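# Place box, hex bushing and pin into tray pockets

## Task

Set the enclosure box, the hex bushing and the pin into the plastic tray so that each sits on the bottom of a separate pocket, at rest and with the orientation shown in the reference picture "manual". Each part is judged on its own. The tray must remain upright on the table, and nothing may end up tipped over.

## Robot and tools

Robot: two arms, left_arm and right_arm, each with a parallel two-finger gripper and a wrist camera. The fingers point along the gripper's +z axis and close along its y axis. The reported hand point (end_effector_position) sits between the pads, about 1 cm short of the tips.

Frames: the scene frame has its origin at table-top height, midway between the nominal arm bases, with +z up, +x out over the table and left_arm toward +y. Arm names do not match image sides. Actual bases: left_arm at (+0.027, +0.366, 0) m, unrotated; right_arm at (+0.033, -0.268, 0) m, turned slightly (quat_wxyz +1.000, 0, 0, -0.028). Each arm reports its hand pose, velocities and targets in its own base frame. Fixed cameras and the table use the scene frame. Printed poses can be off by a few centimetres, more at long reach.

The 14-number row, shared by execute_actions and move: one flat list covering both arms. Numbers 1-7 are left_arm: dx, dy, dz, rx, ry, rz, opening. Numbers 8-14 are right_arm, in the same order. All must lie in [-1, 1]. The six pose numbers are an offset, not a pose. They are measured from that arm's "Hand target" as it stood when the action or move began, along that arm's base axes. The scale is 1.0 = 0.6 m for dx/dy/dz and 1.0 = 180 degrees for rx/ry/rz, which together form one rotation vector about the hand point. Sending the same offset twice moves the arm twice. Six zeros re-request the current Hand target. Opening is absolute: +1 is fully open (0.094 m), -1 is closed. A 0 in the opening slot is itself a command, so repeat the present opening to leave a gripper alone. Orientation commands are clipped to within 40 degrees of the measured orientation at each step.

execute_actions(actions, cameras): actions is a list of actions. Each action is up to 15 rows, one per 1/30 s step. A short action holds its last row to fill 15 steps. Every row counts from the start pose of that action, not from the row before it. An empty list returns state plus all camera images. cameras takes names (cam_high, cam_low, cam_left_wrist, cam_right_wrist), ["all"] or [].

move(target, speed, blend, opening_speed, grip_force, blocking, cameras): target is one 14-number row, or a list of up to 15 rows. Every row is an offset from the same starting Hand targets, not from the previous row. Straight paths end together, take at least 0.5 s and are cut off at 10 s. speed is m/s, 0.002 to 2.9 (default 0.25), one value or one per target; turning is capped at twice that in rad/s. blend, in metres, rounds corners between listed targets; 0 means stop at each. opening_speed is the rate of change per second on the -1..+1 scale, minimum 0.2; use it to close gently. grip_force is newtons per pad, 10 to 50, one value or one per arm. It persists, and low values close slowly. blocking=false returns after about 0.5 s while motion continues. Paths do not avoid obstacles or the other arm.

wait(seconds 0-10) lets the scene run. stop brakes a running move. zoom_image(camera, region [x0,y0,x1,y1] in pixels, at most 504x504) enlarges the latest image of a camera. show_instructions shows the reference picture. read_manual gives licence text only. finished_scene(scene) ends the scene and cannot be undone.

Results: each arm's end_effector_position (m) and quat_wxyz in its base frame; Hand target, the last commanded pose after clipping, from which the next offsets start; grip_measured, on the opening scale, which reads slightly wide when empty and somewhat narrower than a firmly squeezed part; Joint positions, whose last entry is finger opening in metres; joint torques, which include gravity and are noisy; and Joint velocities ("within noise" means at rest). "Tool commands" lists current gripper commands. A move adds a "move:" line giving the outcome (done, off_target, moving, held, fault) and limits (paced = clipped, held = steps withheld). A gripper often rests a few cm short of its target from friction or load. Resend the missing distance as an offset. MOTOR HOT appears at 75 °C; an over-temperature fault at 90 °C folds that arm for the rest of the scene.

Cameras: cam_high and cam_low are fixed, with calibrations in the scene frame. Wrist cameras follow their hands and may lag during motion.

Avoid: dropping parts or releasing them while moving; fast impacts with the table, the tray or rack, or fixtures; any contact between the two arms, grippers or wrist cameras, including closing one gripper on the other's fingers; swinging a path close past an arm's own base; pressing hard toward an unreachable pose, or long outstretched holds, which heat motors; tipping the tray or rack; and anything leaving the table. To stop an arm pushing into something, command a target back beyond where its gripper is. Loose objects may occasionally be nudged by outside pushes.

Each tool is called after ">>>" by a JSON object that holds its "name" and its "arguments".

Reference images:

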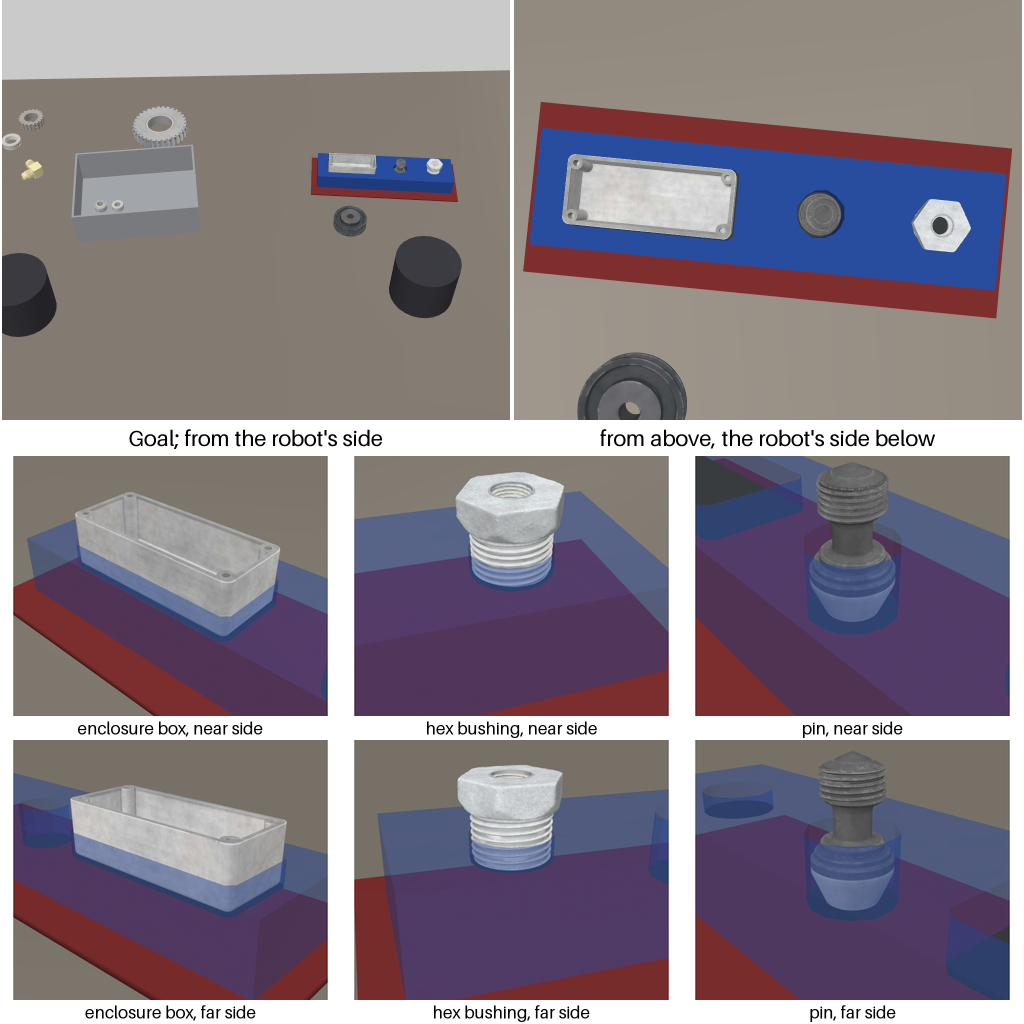

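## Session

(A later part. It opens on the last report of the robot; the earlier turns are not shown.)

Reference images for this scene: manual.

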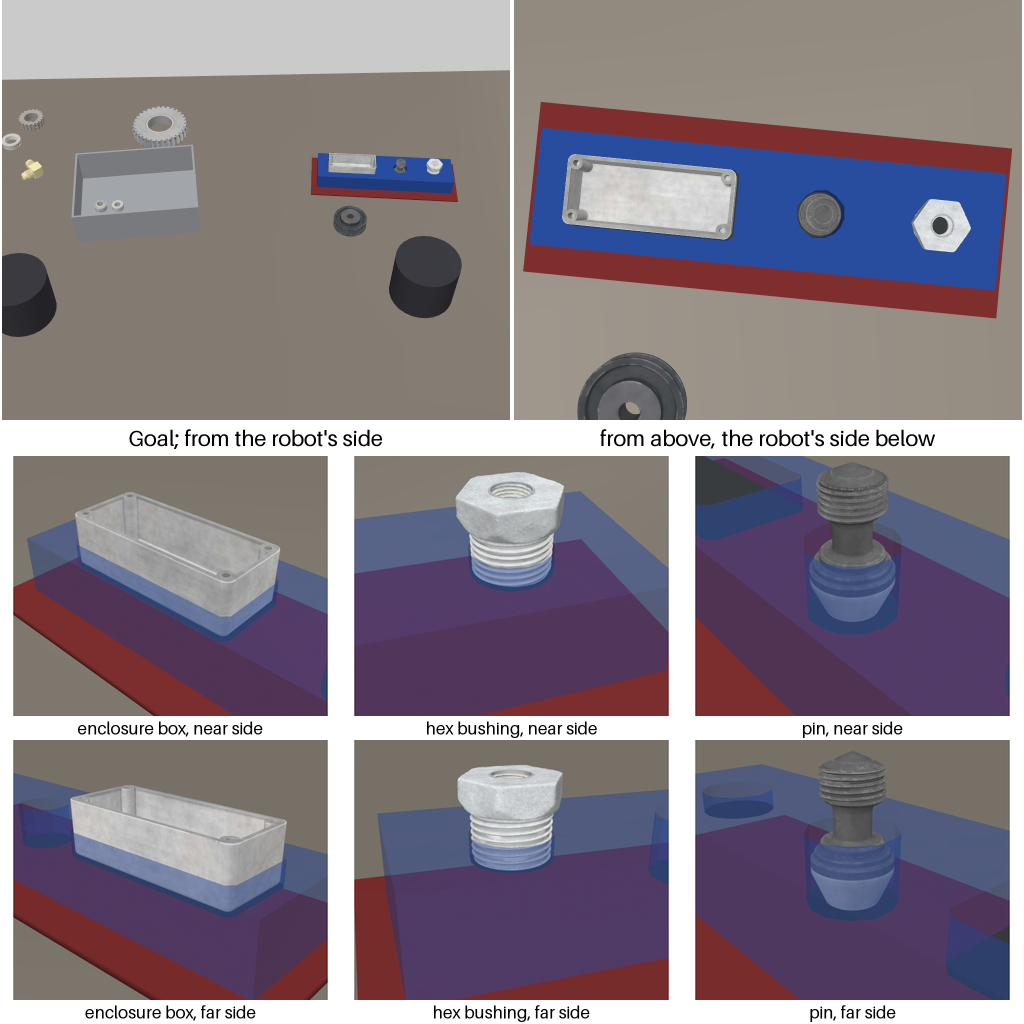

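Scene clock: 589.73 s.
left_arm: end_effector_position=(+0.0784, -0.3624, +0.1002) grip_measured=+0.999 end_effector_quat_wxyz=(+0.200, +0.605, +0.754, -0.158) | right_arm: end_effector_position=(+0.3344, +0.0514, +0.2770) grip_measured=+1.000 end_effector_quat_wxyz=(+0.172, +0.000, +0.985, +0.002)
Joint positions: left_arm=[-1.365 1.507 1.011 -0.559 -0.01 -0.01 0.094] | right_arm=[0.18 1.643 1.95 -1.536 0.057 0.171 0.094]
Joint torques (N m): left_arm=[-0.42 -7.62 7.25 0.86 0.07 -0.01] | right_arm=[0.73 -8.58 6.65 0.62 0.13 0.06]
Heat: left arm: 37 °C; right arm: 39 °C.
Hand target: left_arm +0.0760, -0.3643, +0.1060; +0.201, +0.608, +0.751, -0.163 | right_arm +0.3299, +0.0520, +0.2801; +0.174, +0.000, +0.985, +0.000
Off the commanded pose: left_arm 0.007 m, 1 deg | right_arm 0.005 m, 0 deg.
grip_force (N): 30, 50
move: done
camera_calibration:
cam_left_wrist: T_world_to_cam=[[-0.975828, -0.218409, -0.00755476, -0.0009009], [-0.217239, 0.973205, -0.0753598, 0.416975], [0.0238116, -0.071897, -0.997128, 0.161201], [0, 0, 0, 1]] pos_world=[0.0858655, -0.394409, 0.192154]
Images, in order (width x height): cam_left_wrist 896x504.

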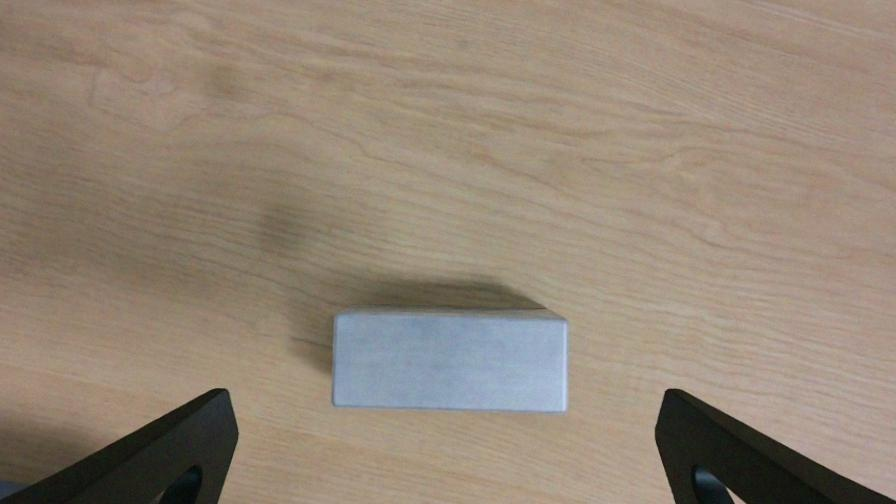

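>>> {"name": "move", "arguments": {"target": [[0.0043, -0.0203, 0.04, 0.2991, 0.0622, -0.0027, 1, 0, 0, 0, 0, 0, 0, 1], [0.0043, -0.0203, -0.13, 0.2991, 0.0622, -0.0027, 1, 0, 0, 0, 0, 0, 0, 1], [0.0043, -0.0203, -0.1508, 0.2991, 0.0622, -0.0027, 1, 0, 0, 0, 0, 0, 0, 1], [0.0043, -0.0203, -0.1508, 0.2991, 0.0622, -0.0027, 0.5, 0, 0, 0, 0, 0, 0, 1]], "speed": [0.4, 0.2, 0.08, 0.1], "blend": [0.02, 0.005, 0, 0], "opening_speed": 1.0, "cameras": ["cam_left_wrist", "cam_high"]}}

Scene clock: 634.07 s.
left_arm: end_effector_position=(+0.0805, -0.3741, +0.0173) grip_measured=+0.793 end_effector_quat_wxyz=(-0.138, +0.620, +0.763, +0.117) | right_arm: end_effector_position=(+0.3344, +0.0514, +0.2770) grip_measured=+1.000 end_effector_quat_wxyz=(+0.172, +0.000, +0.985, +0.002)
Joint positions: left_arm=[-1.365 2.446 2.06 -1.55 -0.008 -0.003 0.084] | right_arm=[0.18 1.643 1.95 -1.536 0.057 0.171 0.094]
Joint torques (N m): left_arm=[-0.28 -13.18 6.48 -0.88 0.08 0.01] | right_arm=[0.8 -8.64 6.72 0.64 0.13 0.05]
Heat: left arm: 38 °C; right arm: 39 °C.
Hand target: left_arm +0.0786, -0.3765, +0.0154; -0.168, +0.617, +0.756, +0.137 | right_arm +0.3299, +0.0520, +0.2801; +0.174, +0.000, +0.985, +0.000
Off the commanded pose: left_arm 0.003 m, 4 deg | right_arm 0.005 m, 0 deg.
joint sent to its limit (left arm) — joint 4 (wrist pitch), lower limit. The joint targets are off in orientation, not in position.
grip_force (N): 30, 50
move: off_target (left_arm); target 4's new opening was sent with left_arm's hand 0.003 m and 4 deg from that target
camera_calibration:
cam_left_wrist: T_world_to_cam=[[-0.979464, -0.201306, -0.0111934, 0.00463369], [-0.147425, 0.677222, 0.720858, 0.292406], [-0.137532, 0.707705, -0.692993, 0.377118], [0, 0, 0, 1]] pos_world=[0.0995126, -0.46398, 0.0506087]
Images, in order (width x height): cam_high 896x504, cam_left_wrist 896x504.

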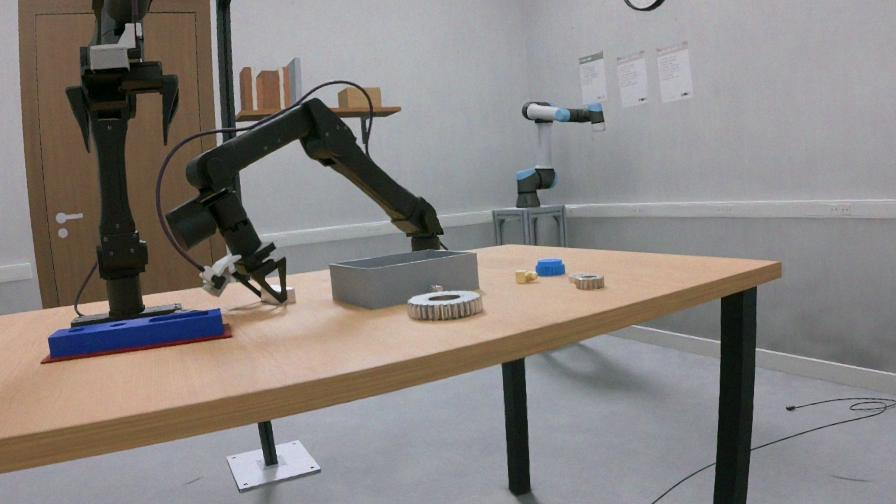

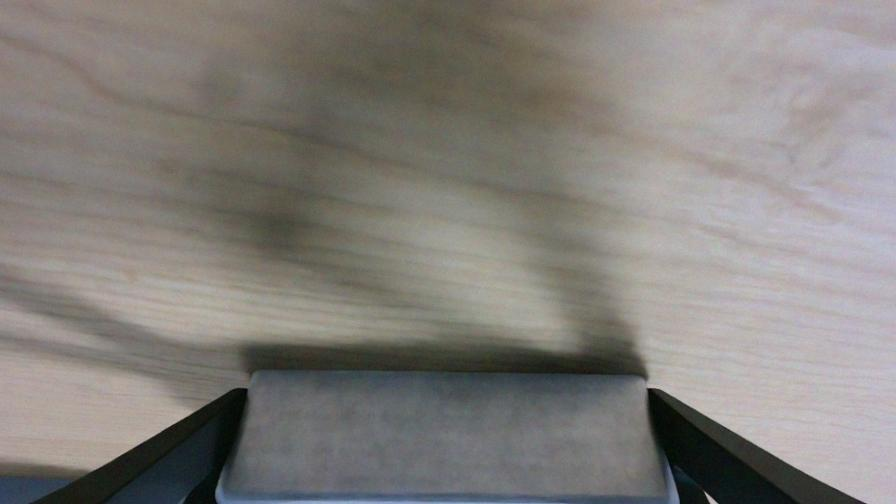

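>>> {"name": "move", "arguments": {"target": [[0, 0, 0.13, 0, 0, 0, 0.5, 0, 0, 0, 0, 0, 0, 1], [0, 0, 0.16, -0.5113, -0.1065, 0, 0.5, 0, 0, 0, 0, 0, 0, 1], [0, 0, 0.05, -0.5113, -0.1065, 0, 0.5, 0, 0, 0, 0, 0, 0, 1], [0, 0, 0.0135, -0.5113, -0.1065, 0, 0.5, 0, 0, 0, 0, 0, 0, 1]], "speed": [0.15, 0.5, 0.2, 0.05], "blend": [0.03, 0.01, 0.005, 0], "cameras": ["cam_left_wrist", "cam_high"]}}

Scene clock: 654.83 s.
left_arm: end_effector_position=(+0.0820, -0.3832, +0.0393) grip_measured=+0.792 end_effector_quat_wxyz=(+0.455, +0.507, +0.632, -0.370) | right_arm: end_effector_position=(+0.3344, +0.0514, +0.2770) grip_measured=+1.000 end_effector_quat_wxyz=(+0.172, +0.000, +0.985, +0.002)
Joint positions: left_arm=[-1.365 1.925 0.282 1.325 -0.006 -0.008 0.084] | right_arm=[0.18 1.643 1.95 -1.536 0.057 0.171 0.094]
Joint torques (N m): left_arm=[-0.46 -5.05 1.77 1.69 0.01 0.07] | right_arm=[0.73 -8.58 6.75 0.63 0.13 0.05]
Heat: left arm: 37 °C; right arm: 39 °C.
Hand target: left_arm +0.0786, -0.3765, +0.0236; +0.441, +0.521, +0.639, -0.356 | right_arm +0.3299, +0.0520, +0.2801; +0.174, +0.000, +0.985, +0.000
Off the commanded pose: left_arm 0.018 m, 3 deg | right_arm 0.005 m, 0 deg.
grip_force (N): 30, 50
move: off_target (left_arm)
camera_calibration:
cam_left_wrist: T_world_to_cam=[[-0.97662, -0.214952, 0.00290649, -0.00143472], [-0.149842, 0.67098, -0.726178, 0.337603], [0.154143, -0.709635, -0.687501, -0.168261], [0, 0, 0, 1]] pos_world=[0.0751221, -0.346237, 0.129484]
Images, in order (width x height): cam_high 896x504, cam_left_wrist 896x504.

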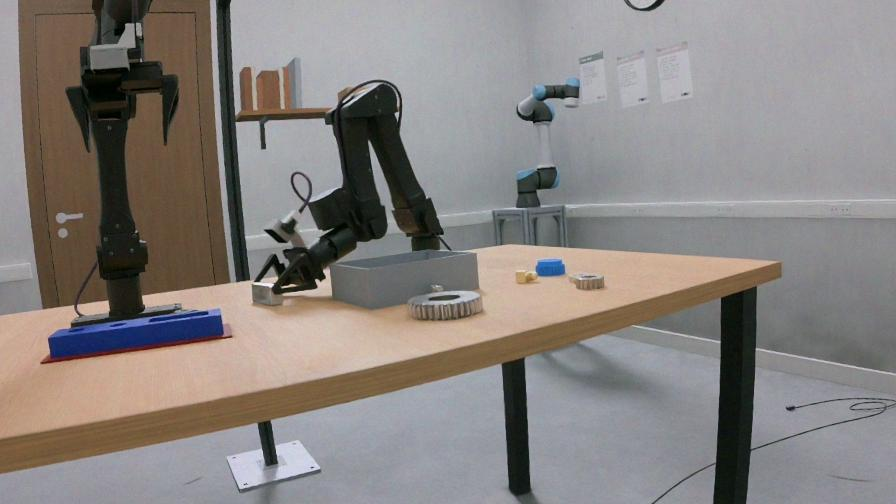

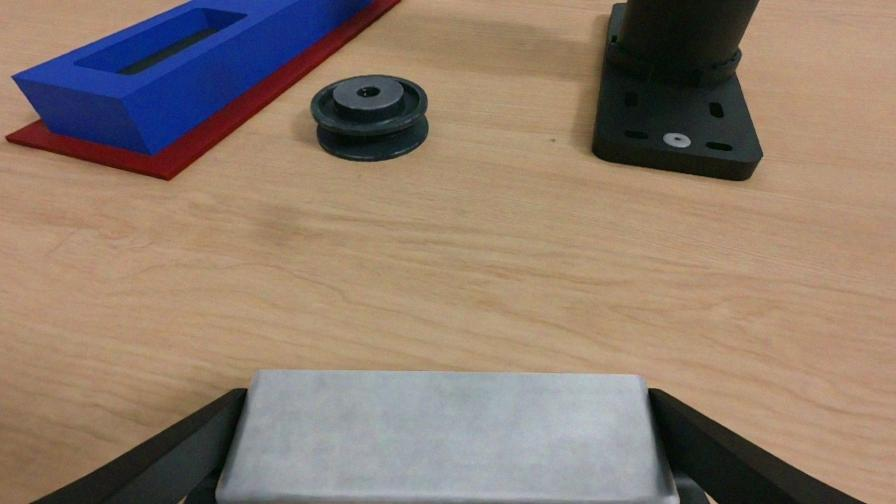

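>>> {"name": "zoom_image", "arguments": {"camera": "cam_high", "region": [230, 160, 430, 320]}}

Scaled by 2.520 from the camera's 896x504 image, which has a finer 1280x720 frame.

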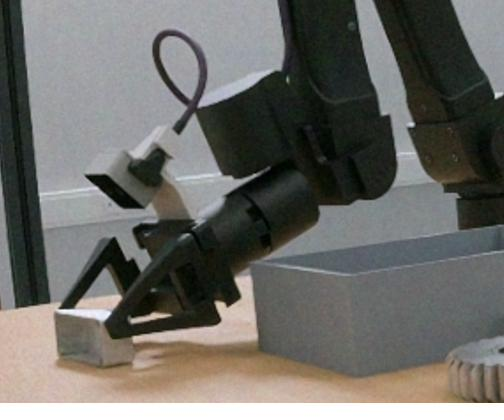

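>>> {"name": "move", "arguments": {"target": [0, 0, -0.012, 0, 0, 0, 0.5, 0, 0, 0, 0, 0, 0, 1], "speed": 0.05}}

Scene clock: 676.10 s.
left_arm: end_effector_position=(+0.0824, -0.3849, +0.0390) grip_measured=+0.792 end_effector_quat_wxyz=(+0.463, +0.502, +0.626, -0.376) | right_arm: end_effector_position=(+0.3344, +0.0514, +0.2770) grip_measured=+1.000 end_effector_quat_wxyz=(+0.172, +0.000, +0.985, +0.002)
Joint positions: left_arm=[-1.365 1.973 0.282 1.399 -0.006 -0.008 0.084] | right_arm=[0.18 1.643 1.95 -1.536 0.057 0.171 0.094]
Joint torques (N m): left_arm=[-0.44 -4.83 1.5 1.48 0.02 0.07] | right_arm=[0.68 -8.47 6.72 0.65 0.11 0.07]
Heat: left arm: 34 °C; right arm: 39 °C.
Hand target: left_arm +0.0786, -0.3765, +0.0163; +0.440, +0.521, +0.639, -0.356 | right_arm +0.3299, +0.0520, +0.2801; +0.174, +0.000, +0.985, +0.000
Off the commanded pose: left_arm 0.024 m, 4 deg | right_arm 0.005 m, 0 deg.
grip_force (N): 30, 50
move: off_target (left_arm)

>>> {"name": "move", "arguments": {"target": [[0.0128, -0.0492, 0.03, 0, 0, 0, 0.5, 0, 0, 0, 0, 0, 0, 1], [0.0128, -0.0492, 0.014, 0, 0, 0, 0.5, 0, 0, 0, 0, 0, 0, 1]], "speed": 0.08, "cameras": ["cam_left_wrist"]}}

Scene clock: 689.27 s.
left_arm: end_effector_position=(+0.0870, -0.4074, +0.0397) grip_measured=+0.792 end_effector_quat_wxyz=(+0.454, +0.509, +0.632, -0.369) | right_arm: end_effector_position=(+0.3344, +0.0514, +0.2770) grip_measured=+1.000 end_effector_quat_wxyz=(+0.172, +0.000, +0.985, +0.002)
Joint positions: left_arm=[-1.365 1.952 0.383 1.248 -0.005 -0.005 0.084] | right_arm=[0.18 1.643 1.95 -1.536 0.057 0.171 0.094]
Joint torques (N m): left_arm=[0.1 -5.57 3.67 1.54 0.07 0.06] | right_arm=[0.83 -8.61 6.72 0.63 0.13 0.07]
Heat: left arm: 34 °C; right arm: 39 °C.
Hand target: left_arm +0.0863, -0.4060, +0.0247; +0.440, +0.521, +0.639, -0.356 | right_arm +0.3299, +0.0520, +0.2801; +0.174, +0.000, +0.985, +0.000
Off the commanded pose: left_arm 0.015 m, 3 deg | right_arm 0.005 m, 0 deg.
grip_force (N): 30, 50
move: off_target (left_arm)
camera_calibration:
cam_left_wrist: T_world_to_cam=[[-0.976846, -0.213943, 0.000882437, -0.00126523], [-0.148247, 0.673894, -0.723802, 0.355778], [0.154258, -0.707174, -0.690007, -0.184836], [0, 0, 0, 1]] pos_world=[0.0800193, -0.370739, 0.129976]
Images, in order (width x height): cam_left_wrist 896x504.

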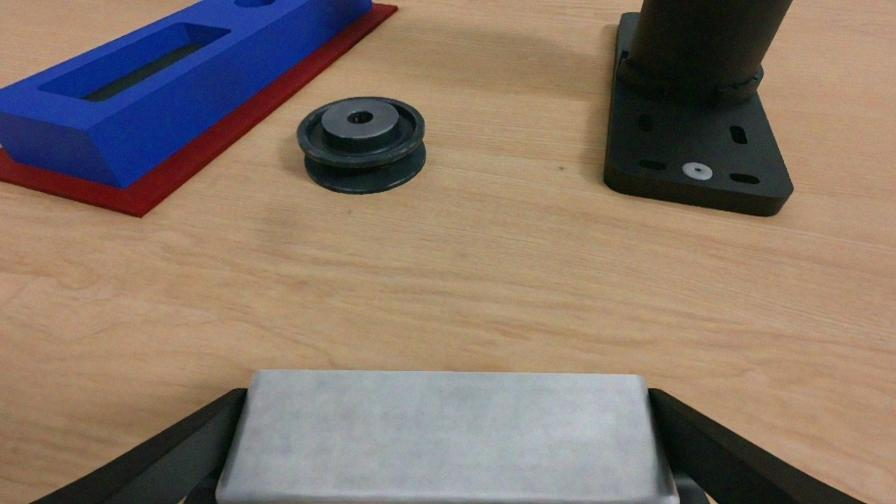

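>>> {"name": "move", "arguments": {"target": [[0, 0, 0.0225, 0, 0, 0, 0.5, 0, 0, 0, 0, 0, 0, 1], [0, 0, 0.0225, 0, 0, 0, 1, 0, 0, 0, 0, 0, 0, 1], [0, 0, 0.1, 0, 0, 0, 1, 0, 0, 0, 0, 0, 0, 1], [0, 0, 0.15, 0.2121, 0.0442, 0, 1, 0, 0, 0, 0, 0, 0, 1]], "speed": [0.1, 0.1, 0.2, 0.4], "blend": [0, 0, 0.02, 0], "opening_speed": 1.0, "cameras": ["cam_left_wrist", "cam_high"]}}

Scene clock: 735.03 s.
left_arm: end_effector_position=(+0.0857, -0.4011, +0.1108) grip_measured=+0.999 end_effector_quat_wxyz=(+0.202, +0.609, +0.750, -0.161) | right_arm: end_effector_position=(+0.3344, +0.0514, +0.2770) grip_measured=+1.000 end_effector_quat_wxyz=(+0.172, +0.000, +0.985, +0.002)
Joint positions: left_arm=[-1.365 1.642 1.187 -0.594 -0.005 -0.001 0.094] | right_arm=[0.18 1.643 1.95 -1.536 0.057 0.171 0.094]
Joint torques (N m): left_arm=[0.05 -7.43 8.49 0.86 0.06 0.02] | right_arm=[0.73 -8.49 6.69 0.62 0.11 0.07]
Heat: left arm: 34 °C; right arm: 39 °C.
Hand target: left_arm +0.0863, -0.4061, +0.1147; +0.202, +0.611, +0.748, -0.162 | right_arm +0.3299, +0.0520, +0.2801; +0.174, +0.000, +0.985, +0.000
Off the commanded pose: left_arm 0.006 m, 0 deg | right_arm 0.005 m, 0 deg.
grip_force (N): 30, 50
move: done
camera_calibration:
cam_left_wrist: T_world_to_cam=[[-0.978076, -0.208081, -0.00832293, 0.0021888], [-0.206745, 0.975036, -0.0810039, 0.457402], [0.0249705, -0.0775073, -0.996679, 0.166549], [0, 0, 0, 1]] pos_world=[0.0925476, -0.432619, 0.203065]
Images, in order (width x height): cam_high 896x504, cam_left_wrist 896x504.

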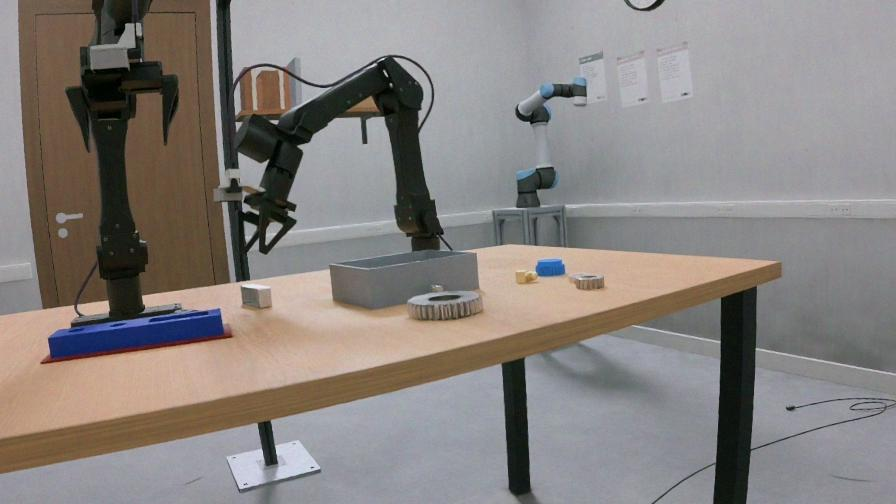

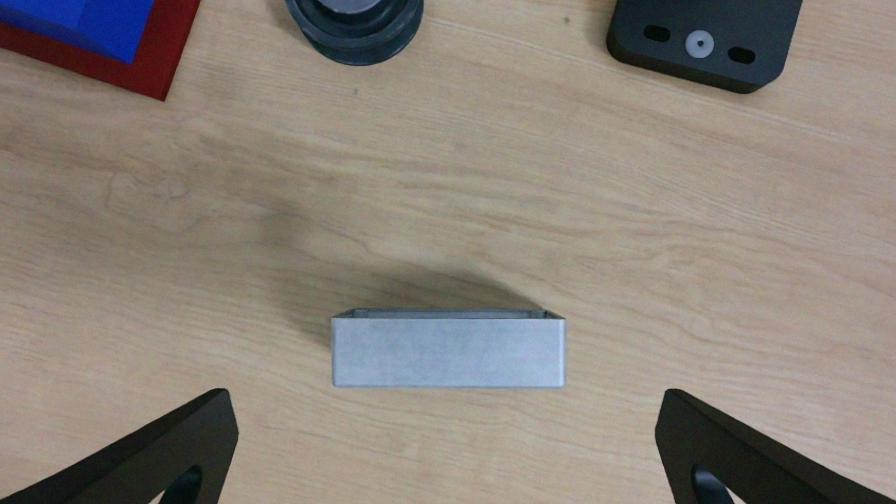

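>>> {"name": "move", "arguments": {"target": [[0.0005, -0.0122, 0.015, 0.2665, 0.0555, 0, 1, 0, 0, 0, 0, 0, 0, 1], [0.0005, -0.0122, -0.13, 0.2665, 0.0555, 0, 1, 0, 0, 0, 0, 0, 0, 1], [0.0005, -0.0122, -0.1545, 0.2665, 0.0555, 0, 1, 0, 0, 0, 0, 0, 0, 1]], "speed": [0.4, 0.2, 0.08], "blend": [0.02, 0.005, 0], "cameras": ["cam_left_wrist", "cam_high"]}}

Scene clock: 778.97 s.
left_arm: end_effector_position=(+0.0879, -0.4120, +0.0243) grip_measured=+0.999 end_effector_quat_wxyz=(-0.096, +0.626, +0.770, +0.082) | right_arm: end_effector_position=(+0.3344, +0.0514, +0.2770) grip_measured=+1.000 end_effector_quat_wxyz=(+0.172, +0.000, +0.985, +0.002)
Joint positions: left_arm=[-1.365 2.503 2.227 -1.547 -0.005 -0.001 0.094] | right_arm=[0.18 1.643 1.95 -1.536 0.057 0.171 0.094]
Joint torques (N m): left_arm=[-0.21 -13.78 6.75 -0.68 0.05 -0.01] | right_arm=[0.66 -8.57 6.72 0.63 0.14 0.06]
Heat: left arm: 38 °C; right arm: 39 °C.
Hand target: left_arm +0.0866, -0.4134, +0.0220; -0.128, +0.624, +0.764, +0.105 | right_arm +0.3299, +0.0520, +0.2801; +0.174, +0.000, +0.985, +0.000
Off the commanded pose: left_arm 0.003 m, 5 deg | right_arm 0.005 m, 0 deg.
joint sent to its limit (left arm) — joint 4 (wrist pitch), lower limit. The joint targets are off in orientation, not in position.
grip_force (N): 30, 50
move: off_target (left_arm)
camera_calibration:
cam_left_wrist: T_world_to_cam=[[-0.979492, -0.20129, -0.00879513, 0.00440788], [-0.160367, 0.752442, 0.638837, 0.348242], [-0.121974, 0.627147, -0.769291, 0.377081], [0, 0, 0, 1]] pos_world=[0.106158, -0.49763, 0.0676541]
Images, in order (width x height): cam_high 896x504, cam_left_wrist 896x504.

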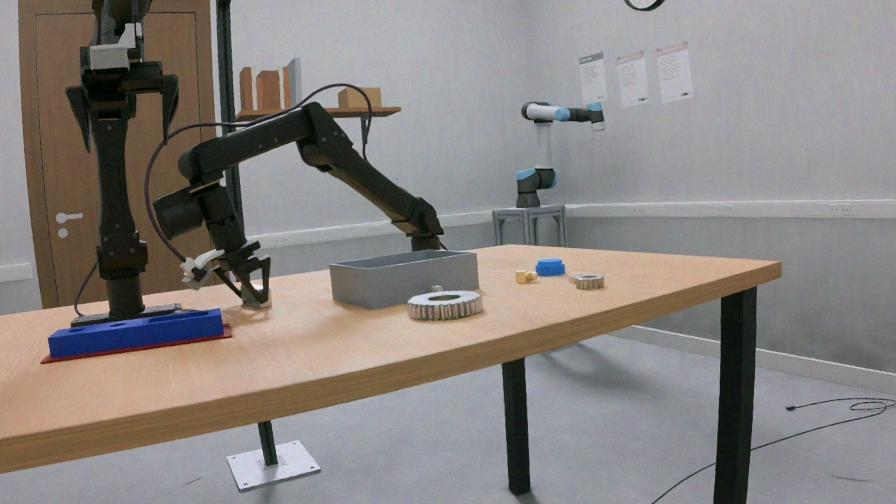

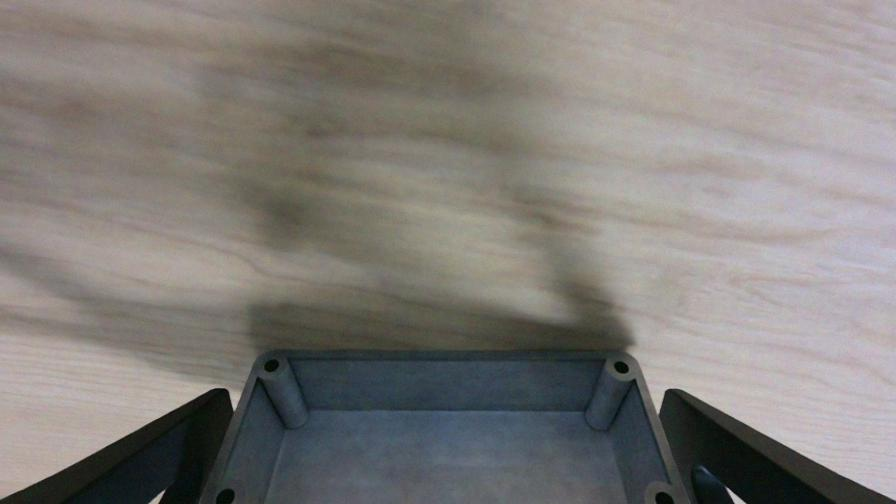

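>>> {"name": "move", "arguments": {"target": [[0.002, -0.0098, 0, 0, 0, 0, 1, 0, 0, 0, 0, 0, 0, 1], [0.002, -0.0098, 0, 0, 0, 0, 0.5, 0, 0, 0, 0, 0, 0, 1]], "speed": 0.05, "opening_speed": 1.0, "cameras": ["cam_left_wrist"]}}

Scene clock: 793.20 s.
left_arm: end_effector_position=(+0.0892, -0.4182, +0.0281) grip_measured=+0.798 end_effector_quat_wxyz=(-0.087, +0.627, +0.771, +0.074) | right_arm: end_effector_position=(+0.3344, +0.0514, +0.2770) grip_measured=+1.000 end_effector_quat_wxyz=(+0.172, +0.000, +0.985, +0.002)
Joint positions: left_arm=[-1.365 2.507 2.255 -1.548 -0.005 -0.001 0.084] | right_arm=[0.18 1.643 1.95 -1.536 0.057 0.171 0.094]
Joint torques (N m): left_arm=[-0.21 -13.01 6.83 -0.62 0.05 0] | right_arm=[0.73 -8.55 6.79 0.6 0.12 0.06]
Heat: left arm: 38 °C; right arm: 39 °C.
Hand target: left_arm +0.0878, -0.4192, +0.0221; -0.128, +0.624, +0.764, +0.105 | right_arm +0.3299, +0.0520, +0.2801; +0.174, +0.000, +0.985, +0.000
Off the commanded pose: left_arm 0.006 m, 6 deg | right_arm 0.005 m, 0 deg.
joint sent to its limit (left arm) — joint 4 (wrist pitch), lower limit. The joint targets are off in orientation, not in position.
grip_force (N): 30, 50
move: off_target (left_arm); target 2's new opening was sent with left_arm's hand 0.006 m and 6 deg from that target
camera_calibration:
cam_left_wrist: T_world_to_cam=[[-0.979452, -0.201487, -0.00879699, 0.00428844], [-0.163279, 0.766602, 0.621017, 0.357383], [-0.118383, 0.609692, -0.783748, 0.376869], [0, 0, 0, 1]] pos_world=[0.107168, -0.502881, 0.0734669]
Images, in order (width x height): cam_left_wrist 896x504.

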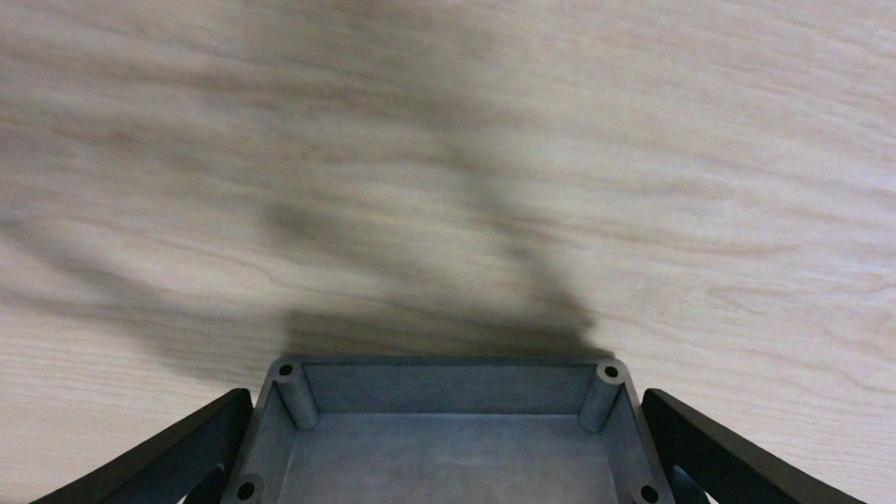

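>>> {"name": "move", "arguments": {"target": [[-0.0133, 0.065, 0.0833, 0, 0, 0, 0.5, 0, 0, 0, 0, 0, 0, 1], [-0.0067, 0.0333, 0.15, -0.5004, -0.1043, 0, 0.5, 0, 0, 0, 0, 0, 0, 1], [-0.0017, 0.012, 0.05, -0.5004, -0.1043, 0, 0.5, 0, 0, 0, 0, 0, 0, 1], [-0.0017, 0.012, 0.0115, -0.5004, -0.1043, 0, 0.5, 0, 0, 0, 0, 0, 0, 1]], "speed": [0.15, 0.5, 0.2, 0.05], "blend": [0.02, 0.01, 0.005, 0], "cameras": ["cam_left_wrist", "cam_high"]}}

Scene clock: 818.83 s.
left_arm: end_effector_position=(+0.0887, -0.4162, +0.0378) grip_measured=+0.798 end_effector_quat_wxyz=(+0.468, +0.502, +0.621, -0.379) | right_arm: end_effector_position=(+0.3344, +0.0514, +0.2770) grip_measured=+1.000 end_effector_quat_wxyz=(+0.172, +0.000, +0.985, +0.002)
Joint positions: left_arm=[-1.365 2.036 0.408 1.35 -0.005 -0.002 0.084] | right_arm=[0.18 1.643 1.95 -1.536 0.057 0.171 0.094]
Joint torques (N m): left_arm=[-0.18 -6.48 2 2.01 0.03 0.02] | right_arm=[0.7 -8.58 6.71 0.63 0.13 0.07]
Heat: left arm: 38 °C; right arm: 39 °C.
Hand target: left_arm +0.0867, -0.4121, +0.0290; +0.463, +0.508, +0.623, -0.374 | right_arm +0.3299, +0.0520, +0.2801; +0.174, +0.000, +0.985, +0.000
Off the commanded pose: left_arm 0.010 m, 1 deg | right_arm 0.005 m, 0 deg.
grip_force (N): 30, 50
move: done
camera_calibration:
cam_left_wrist: T_world_to_cam=[[-0.977198, -0.212325, -0.00146344, -0.000741147], [-0.138671, 0.643402, -0.752864, 0.348139], [0.160794, -0.735494, -0.658174, -0.206216], [0, 0, 0, 1]] pos_world=[0.0807107, -0.375822, 0.126374]
Images, in order (width x height): cam_high 896x504, cam_left_wrist 896x504.

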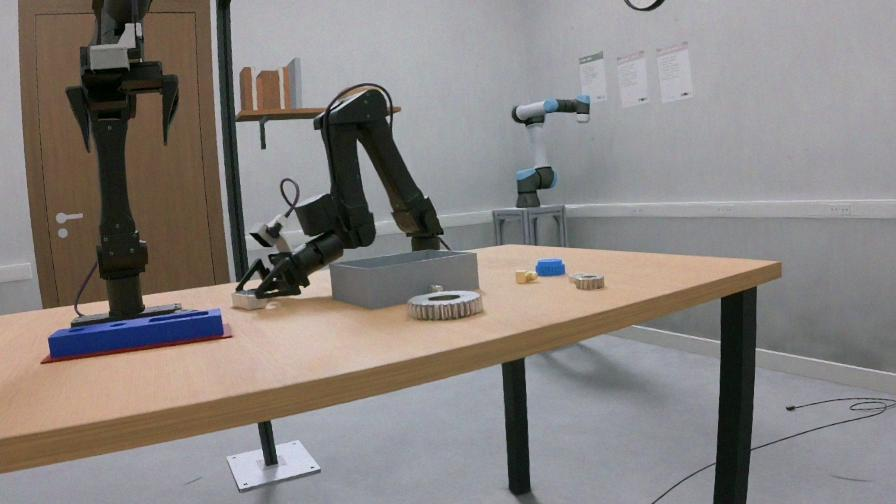

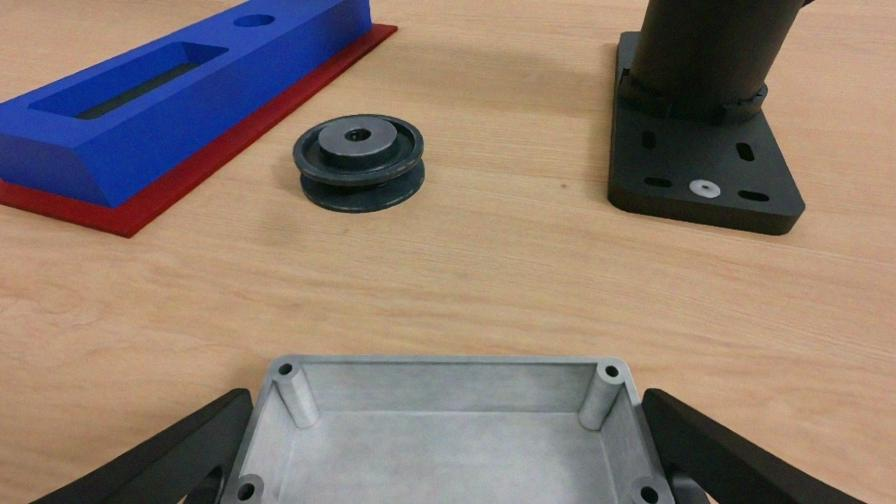

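>>> {"name": "zoom_image", "arguments": {"camera": "cam_high", "region": [215, 240, 325, 320]}}

Scaled by 4.582 from the camera's 896x504 image, which has a finer 1280x720 frame.

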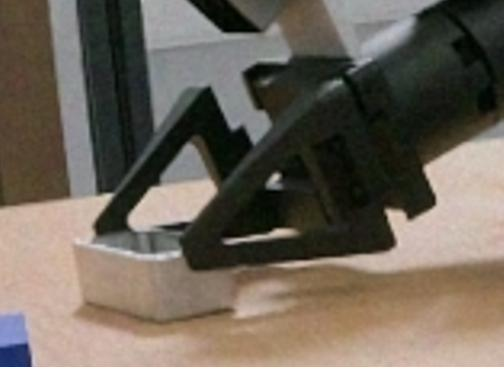

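>>> {"name": "move", "arguments": {"target": [[0, 0, 0.013, 0, 0, 0, 0.5, 0, 0, 0, 0, 0, 0, 1], [0, 0, 0.013, 0, 0, 0, 1, 0, 0, 0, 0, 0, 0, 1], [0, 0, 0.2, 0, 0, 0, 1, 0, 0, 0, 0, 0, 0, 1], [0.3388, 0.4118, 0.135, 0.1616, 0.2011, 0.413, 0.2, -0.4205, 0.2305, -0.2168, 0.0251, -0.0195, 0.5786, 1]], "speed": [0.1, 0.1, 0.25, 0.45], "blend": [0, 0, 0.03, 0], "opening_speed": 1.2, "cameras": ["cam_left_wrist", "cam_right_wrist", "cam_low"]}}

Scene clock: 874.47 s.
left_arm: end_effector_position=(+0.2848, -0.1668, +0.1053) grip_measured=+0.201 end_effector_quat_wxyz=(+0.254, +0.008, +0.967, -0.007) | right_arm: end_effector_position=(+0.0815, +0.1882, +0.1525) grip_measured=+1.000 end_effector_quat_wxyz=(-0.130, +0.767, -0.607, -0.163)
Joint positions: left_arm=[-0.699 1.421 0.969 -0.701 -0.308 -0.618 0.056] | right_arm=[0.865 1.035 0.952 -1.228 -0.333 -0.893 0.094]
Joint torques (N m): left_arm=[0.46 -5.08 7.95 0.66 -0.32 -0.1] | right_arm=[0.76 -2.41 6.08 0.73 -0.31 -0.06]
Heat: left arm: 35 °C; right arm: 38 °C.
Hand target: left_arm +0.2900, -0.1650, +0.1100; +0.259, +0.000, +0.966, +0.000 | right_arm +0.0776, +0.1904, +0.1501; -0.133, +0.771, -0.599, -0.171
Off the commanded pose: left_arm 0.007 m, 1 deg | right_arm 0.005 m, 1 deg.
grip_force (N): 30, 50
move: done
camera_calibration:
cam_left_wrist: T_world_to_cam=[[-0.0177026, -0.999828, 0.0055027, -0.161341], [-0.997205, 0.0172561, -0.0726927, 0.334151], [0.0725852, -0.00677417, -0.997339, 0.172531], [0, 0, 0, 1]] pos_world=[0.317837, -0.165911, 0.19725]
cam_right_wrist: T_world_to_cam=[[0.974532, 0.223639, -0.0164979, -0.11797], [0.223898, -0.97448, 0.0160501, 0.199141], [-0.0124875, -0.0193352, -0.999735, 0.24523], [0, 0, 0, 1]] pos_world=[0.0734405, 0.225183, 0.240023]
Images, in order (width x height): cam_low 896x504, cam_left_wrist 896x504, cam_right_wrist 896x504.

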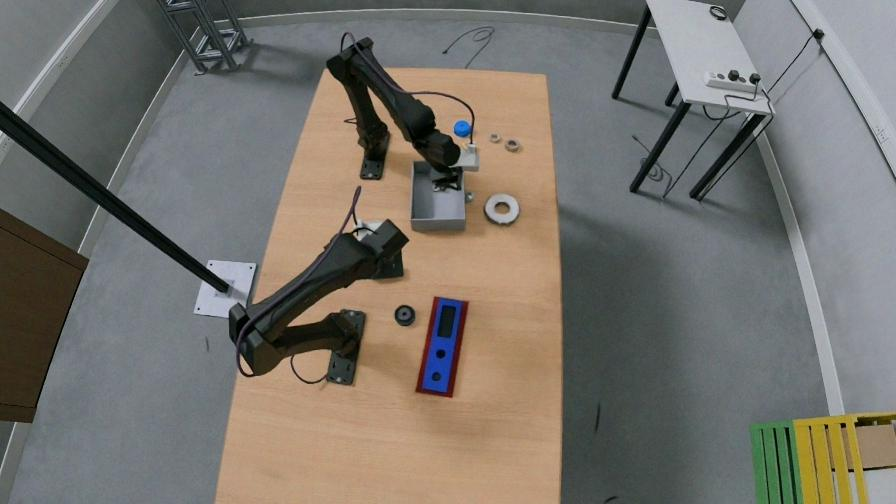

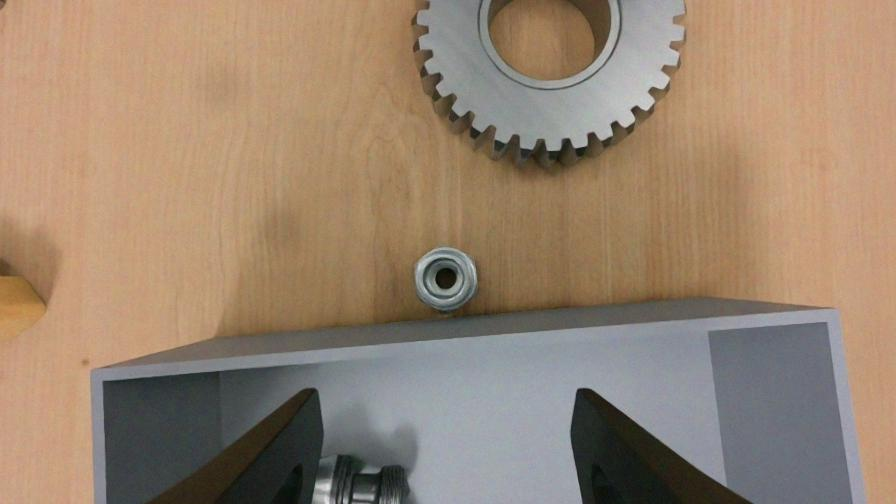

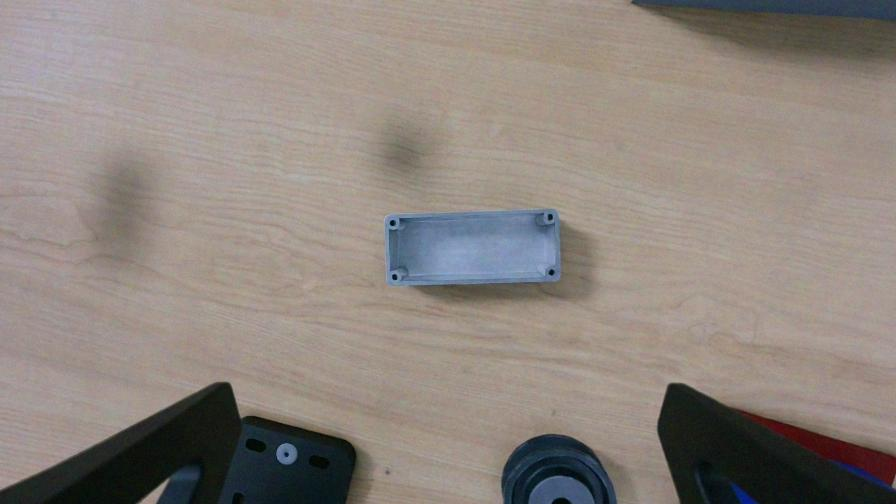

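>>> {"name": "move", "arguments": {"target": [0.0483, -0.0025, -0.055, 0, 0.2667, 0, 0.2, 0.0035, 0.061, -0.1252, -0.1342, -0.0363, 0.0092, 1], "speed": 0.3, "cameras": ["cam_left_wrist", "cam_right_wrist"]}}

Scene clock: 923.33 s.
left_arm: end_effector_position=(+0.3170, -0.1660, +0.0781) grip_measured=+0.201 end_effector_quat_wxyz=(-0.150, +0.000, +0.989, +0.001) | right_arm: end_effector_position=(+0.0768, +0.2144, +0.0706) grip_measured=+1.000 end_effector_quat_wxyz=(+0.017, +0.798, -0.603, +0.005)
Joint positions: left_arm=[-0.425 2.193 1.892 -1.546 0.12 -0.408 0.056] | right_arm=[1.222 1.463 0.983 -1.125 0 -0.624 0.094]
Joint torques (N m): left_arm=[0.39 -11.28 6.76 -0.72 0.17 0.02] | right_arm=[0.72 -4.52 9.7 0.18 0.07 0.06]
Heat: left arm: 38 °C; right arm: 38 °C.
Hand target: left_arm +0.3189, -0.1665, +0.0770; -0.157, +0.000, +0.988, +0.000 | right_arm +0.0797, +0.2270, +0.0749; +0.000, +0.798, -0.602, +0.000
Off the commanded pose: left_arm 0.002 m, 1 deg | right_arm 0.014 m, 2 deg.
joint sent to its limit (left arm) — joint 4 (wrist pitch), lower limit. The joint targets still meet the commanded pose.
grip_force (N): 30, 50
move: off_target (right_arm)
camera_calibration:
cam_left_wrist: T_world_to_cam=[[-0.00326207, -0.999977, -0.00591691, -0.163534], [-0.737733, -0.00158795, 0.67509, 0.2205], [-0.675084, 0.00656729, -0.737711, 0.362007], [0, 0, 0, 1]] pos_world=[0.406522, -0.165558, 0.117231]
cam_right_wrist: T_world_to_cam=[[0.965, 0.259959, -0.0345988, -0.126372], [0.247528, -0.859281, 0.447623, 0.170061], [0.0866334, -0.44052, -0.893553, 0.238969], [0, 0, 0, 1]] pos_world=[0.0591509, 0.284252, 0.133036]
Images, in order (width x height): cam_left_wrist 896x504, cam_right_wrist 896x504.

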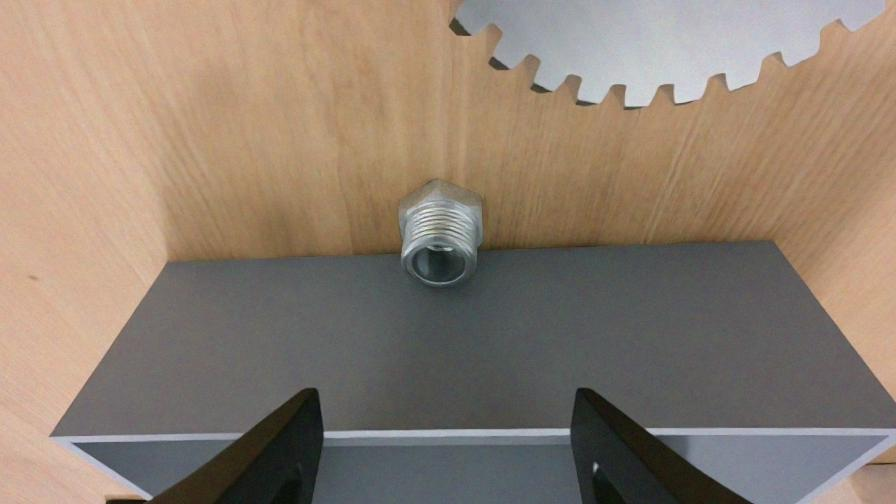

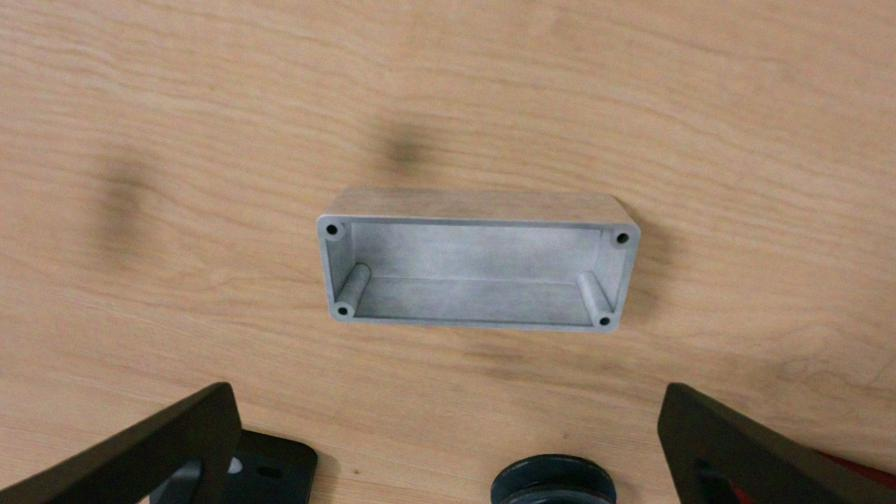

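>>> {"name": "move", "arguments": {"target": [0.0067, 0.0025, -0.0575, 0, 0, 0, 0.2, 0.0055, 0.015, -0.0498, 0, 0, -0.0094, 1], "speed": 0.1, "cameras": ["cam_left_wrist", "cam_right_wrist"]}}

Scene clock: 964.27 s.
left_arm: end_effector_position=(+0.3218, -0.1668, +0.0513) grip_measured=+0.201 end_effector_quat_wxyz=(-0.151, +0.002, +0.989, +0.001) | right_arm: end_effector_position=(+0.0849, +0.2363, +0.0520) grip_measured=+1.000 end_effector_quat_wxyz=(-0.004, +0.789, -0.614, -0.001)
Joint positions: left_arm=[-0.421 2.228 1.841 -1.463 0.12 -0.4 0.056] | right_arm=[1.222 1.534 0.971 -1.001 0.001 -0.596 0.094]
Joint torques (N m): left_arm=[0.7 -11.55 4.44 -0.43 0.13 0.02] | right_arm=[0.7 -5.01 5.41 0.29 0.04 0.06]
Heat: left arm: 38 °C; right arm: 44 °C.
Hand target: left_arm +0.3230, -0.1650, +0.0425; -0.157, +0.000, +0.988, +0.000 | right_arm +0.0830, +0.2359, +0.0450; +0.000, +0.789, -0.614, +0.001
Off the commanded pose: left_arm 0.009 m, 1 deg | right_arm 0.007 m, 0 deg.
grip_force (N): 30, 50
move: done
camera_calibration:
cam_left_wrist: T_world_to_cam=[[-0.00714921, -0.999963, -0.00480851, -0.163281], [-0.736017, 0.00200685, 0.67696, 0.242129], [-0.676925, 0.00837888, -0.736004, 0.346231], [0, 0, 0, 1]] pos_world=[0.411416, -0.166662, 0.0901303]
cam_right_wrist: T_world_to_cam=[[0.972404, 0.233086, -0.0101217, -0.136042], [0.216, -0.883033, 0.416649, 0.205142], [0.0881771, -0.407337, -0.909011, 0.224047], [0, 0, 0, 1]] pos_world=[0.068221, 0.304119, 0.116812]
Images, in order (width x height): cam_left_wrist 896x504, cam_right_wrist 896x504.

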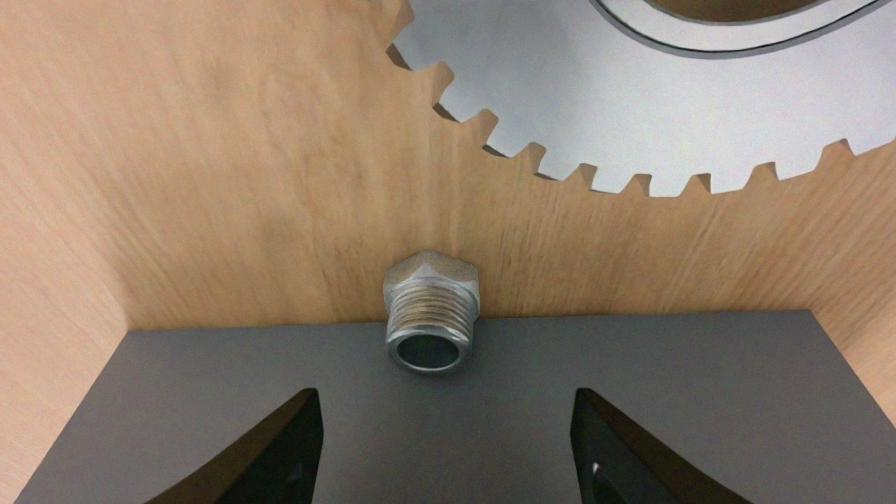

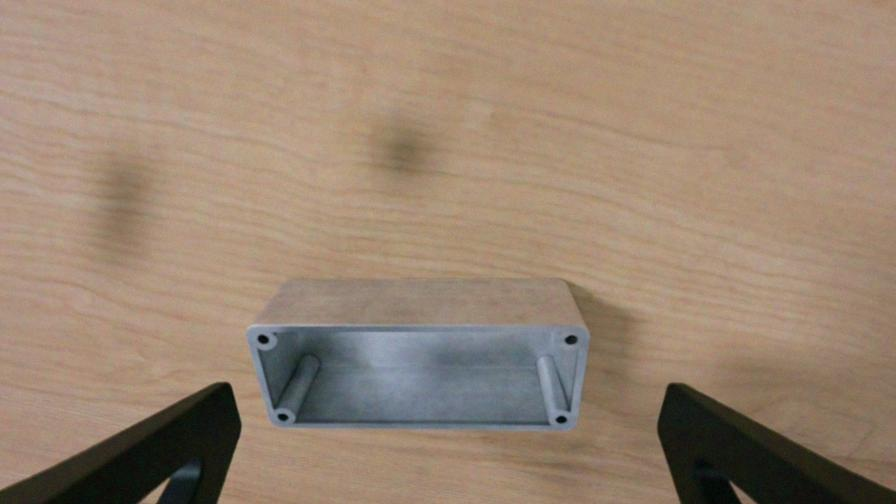

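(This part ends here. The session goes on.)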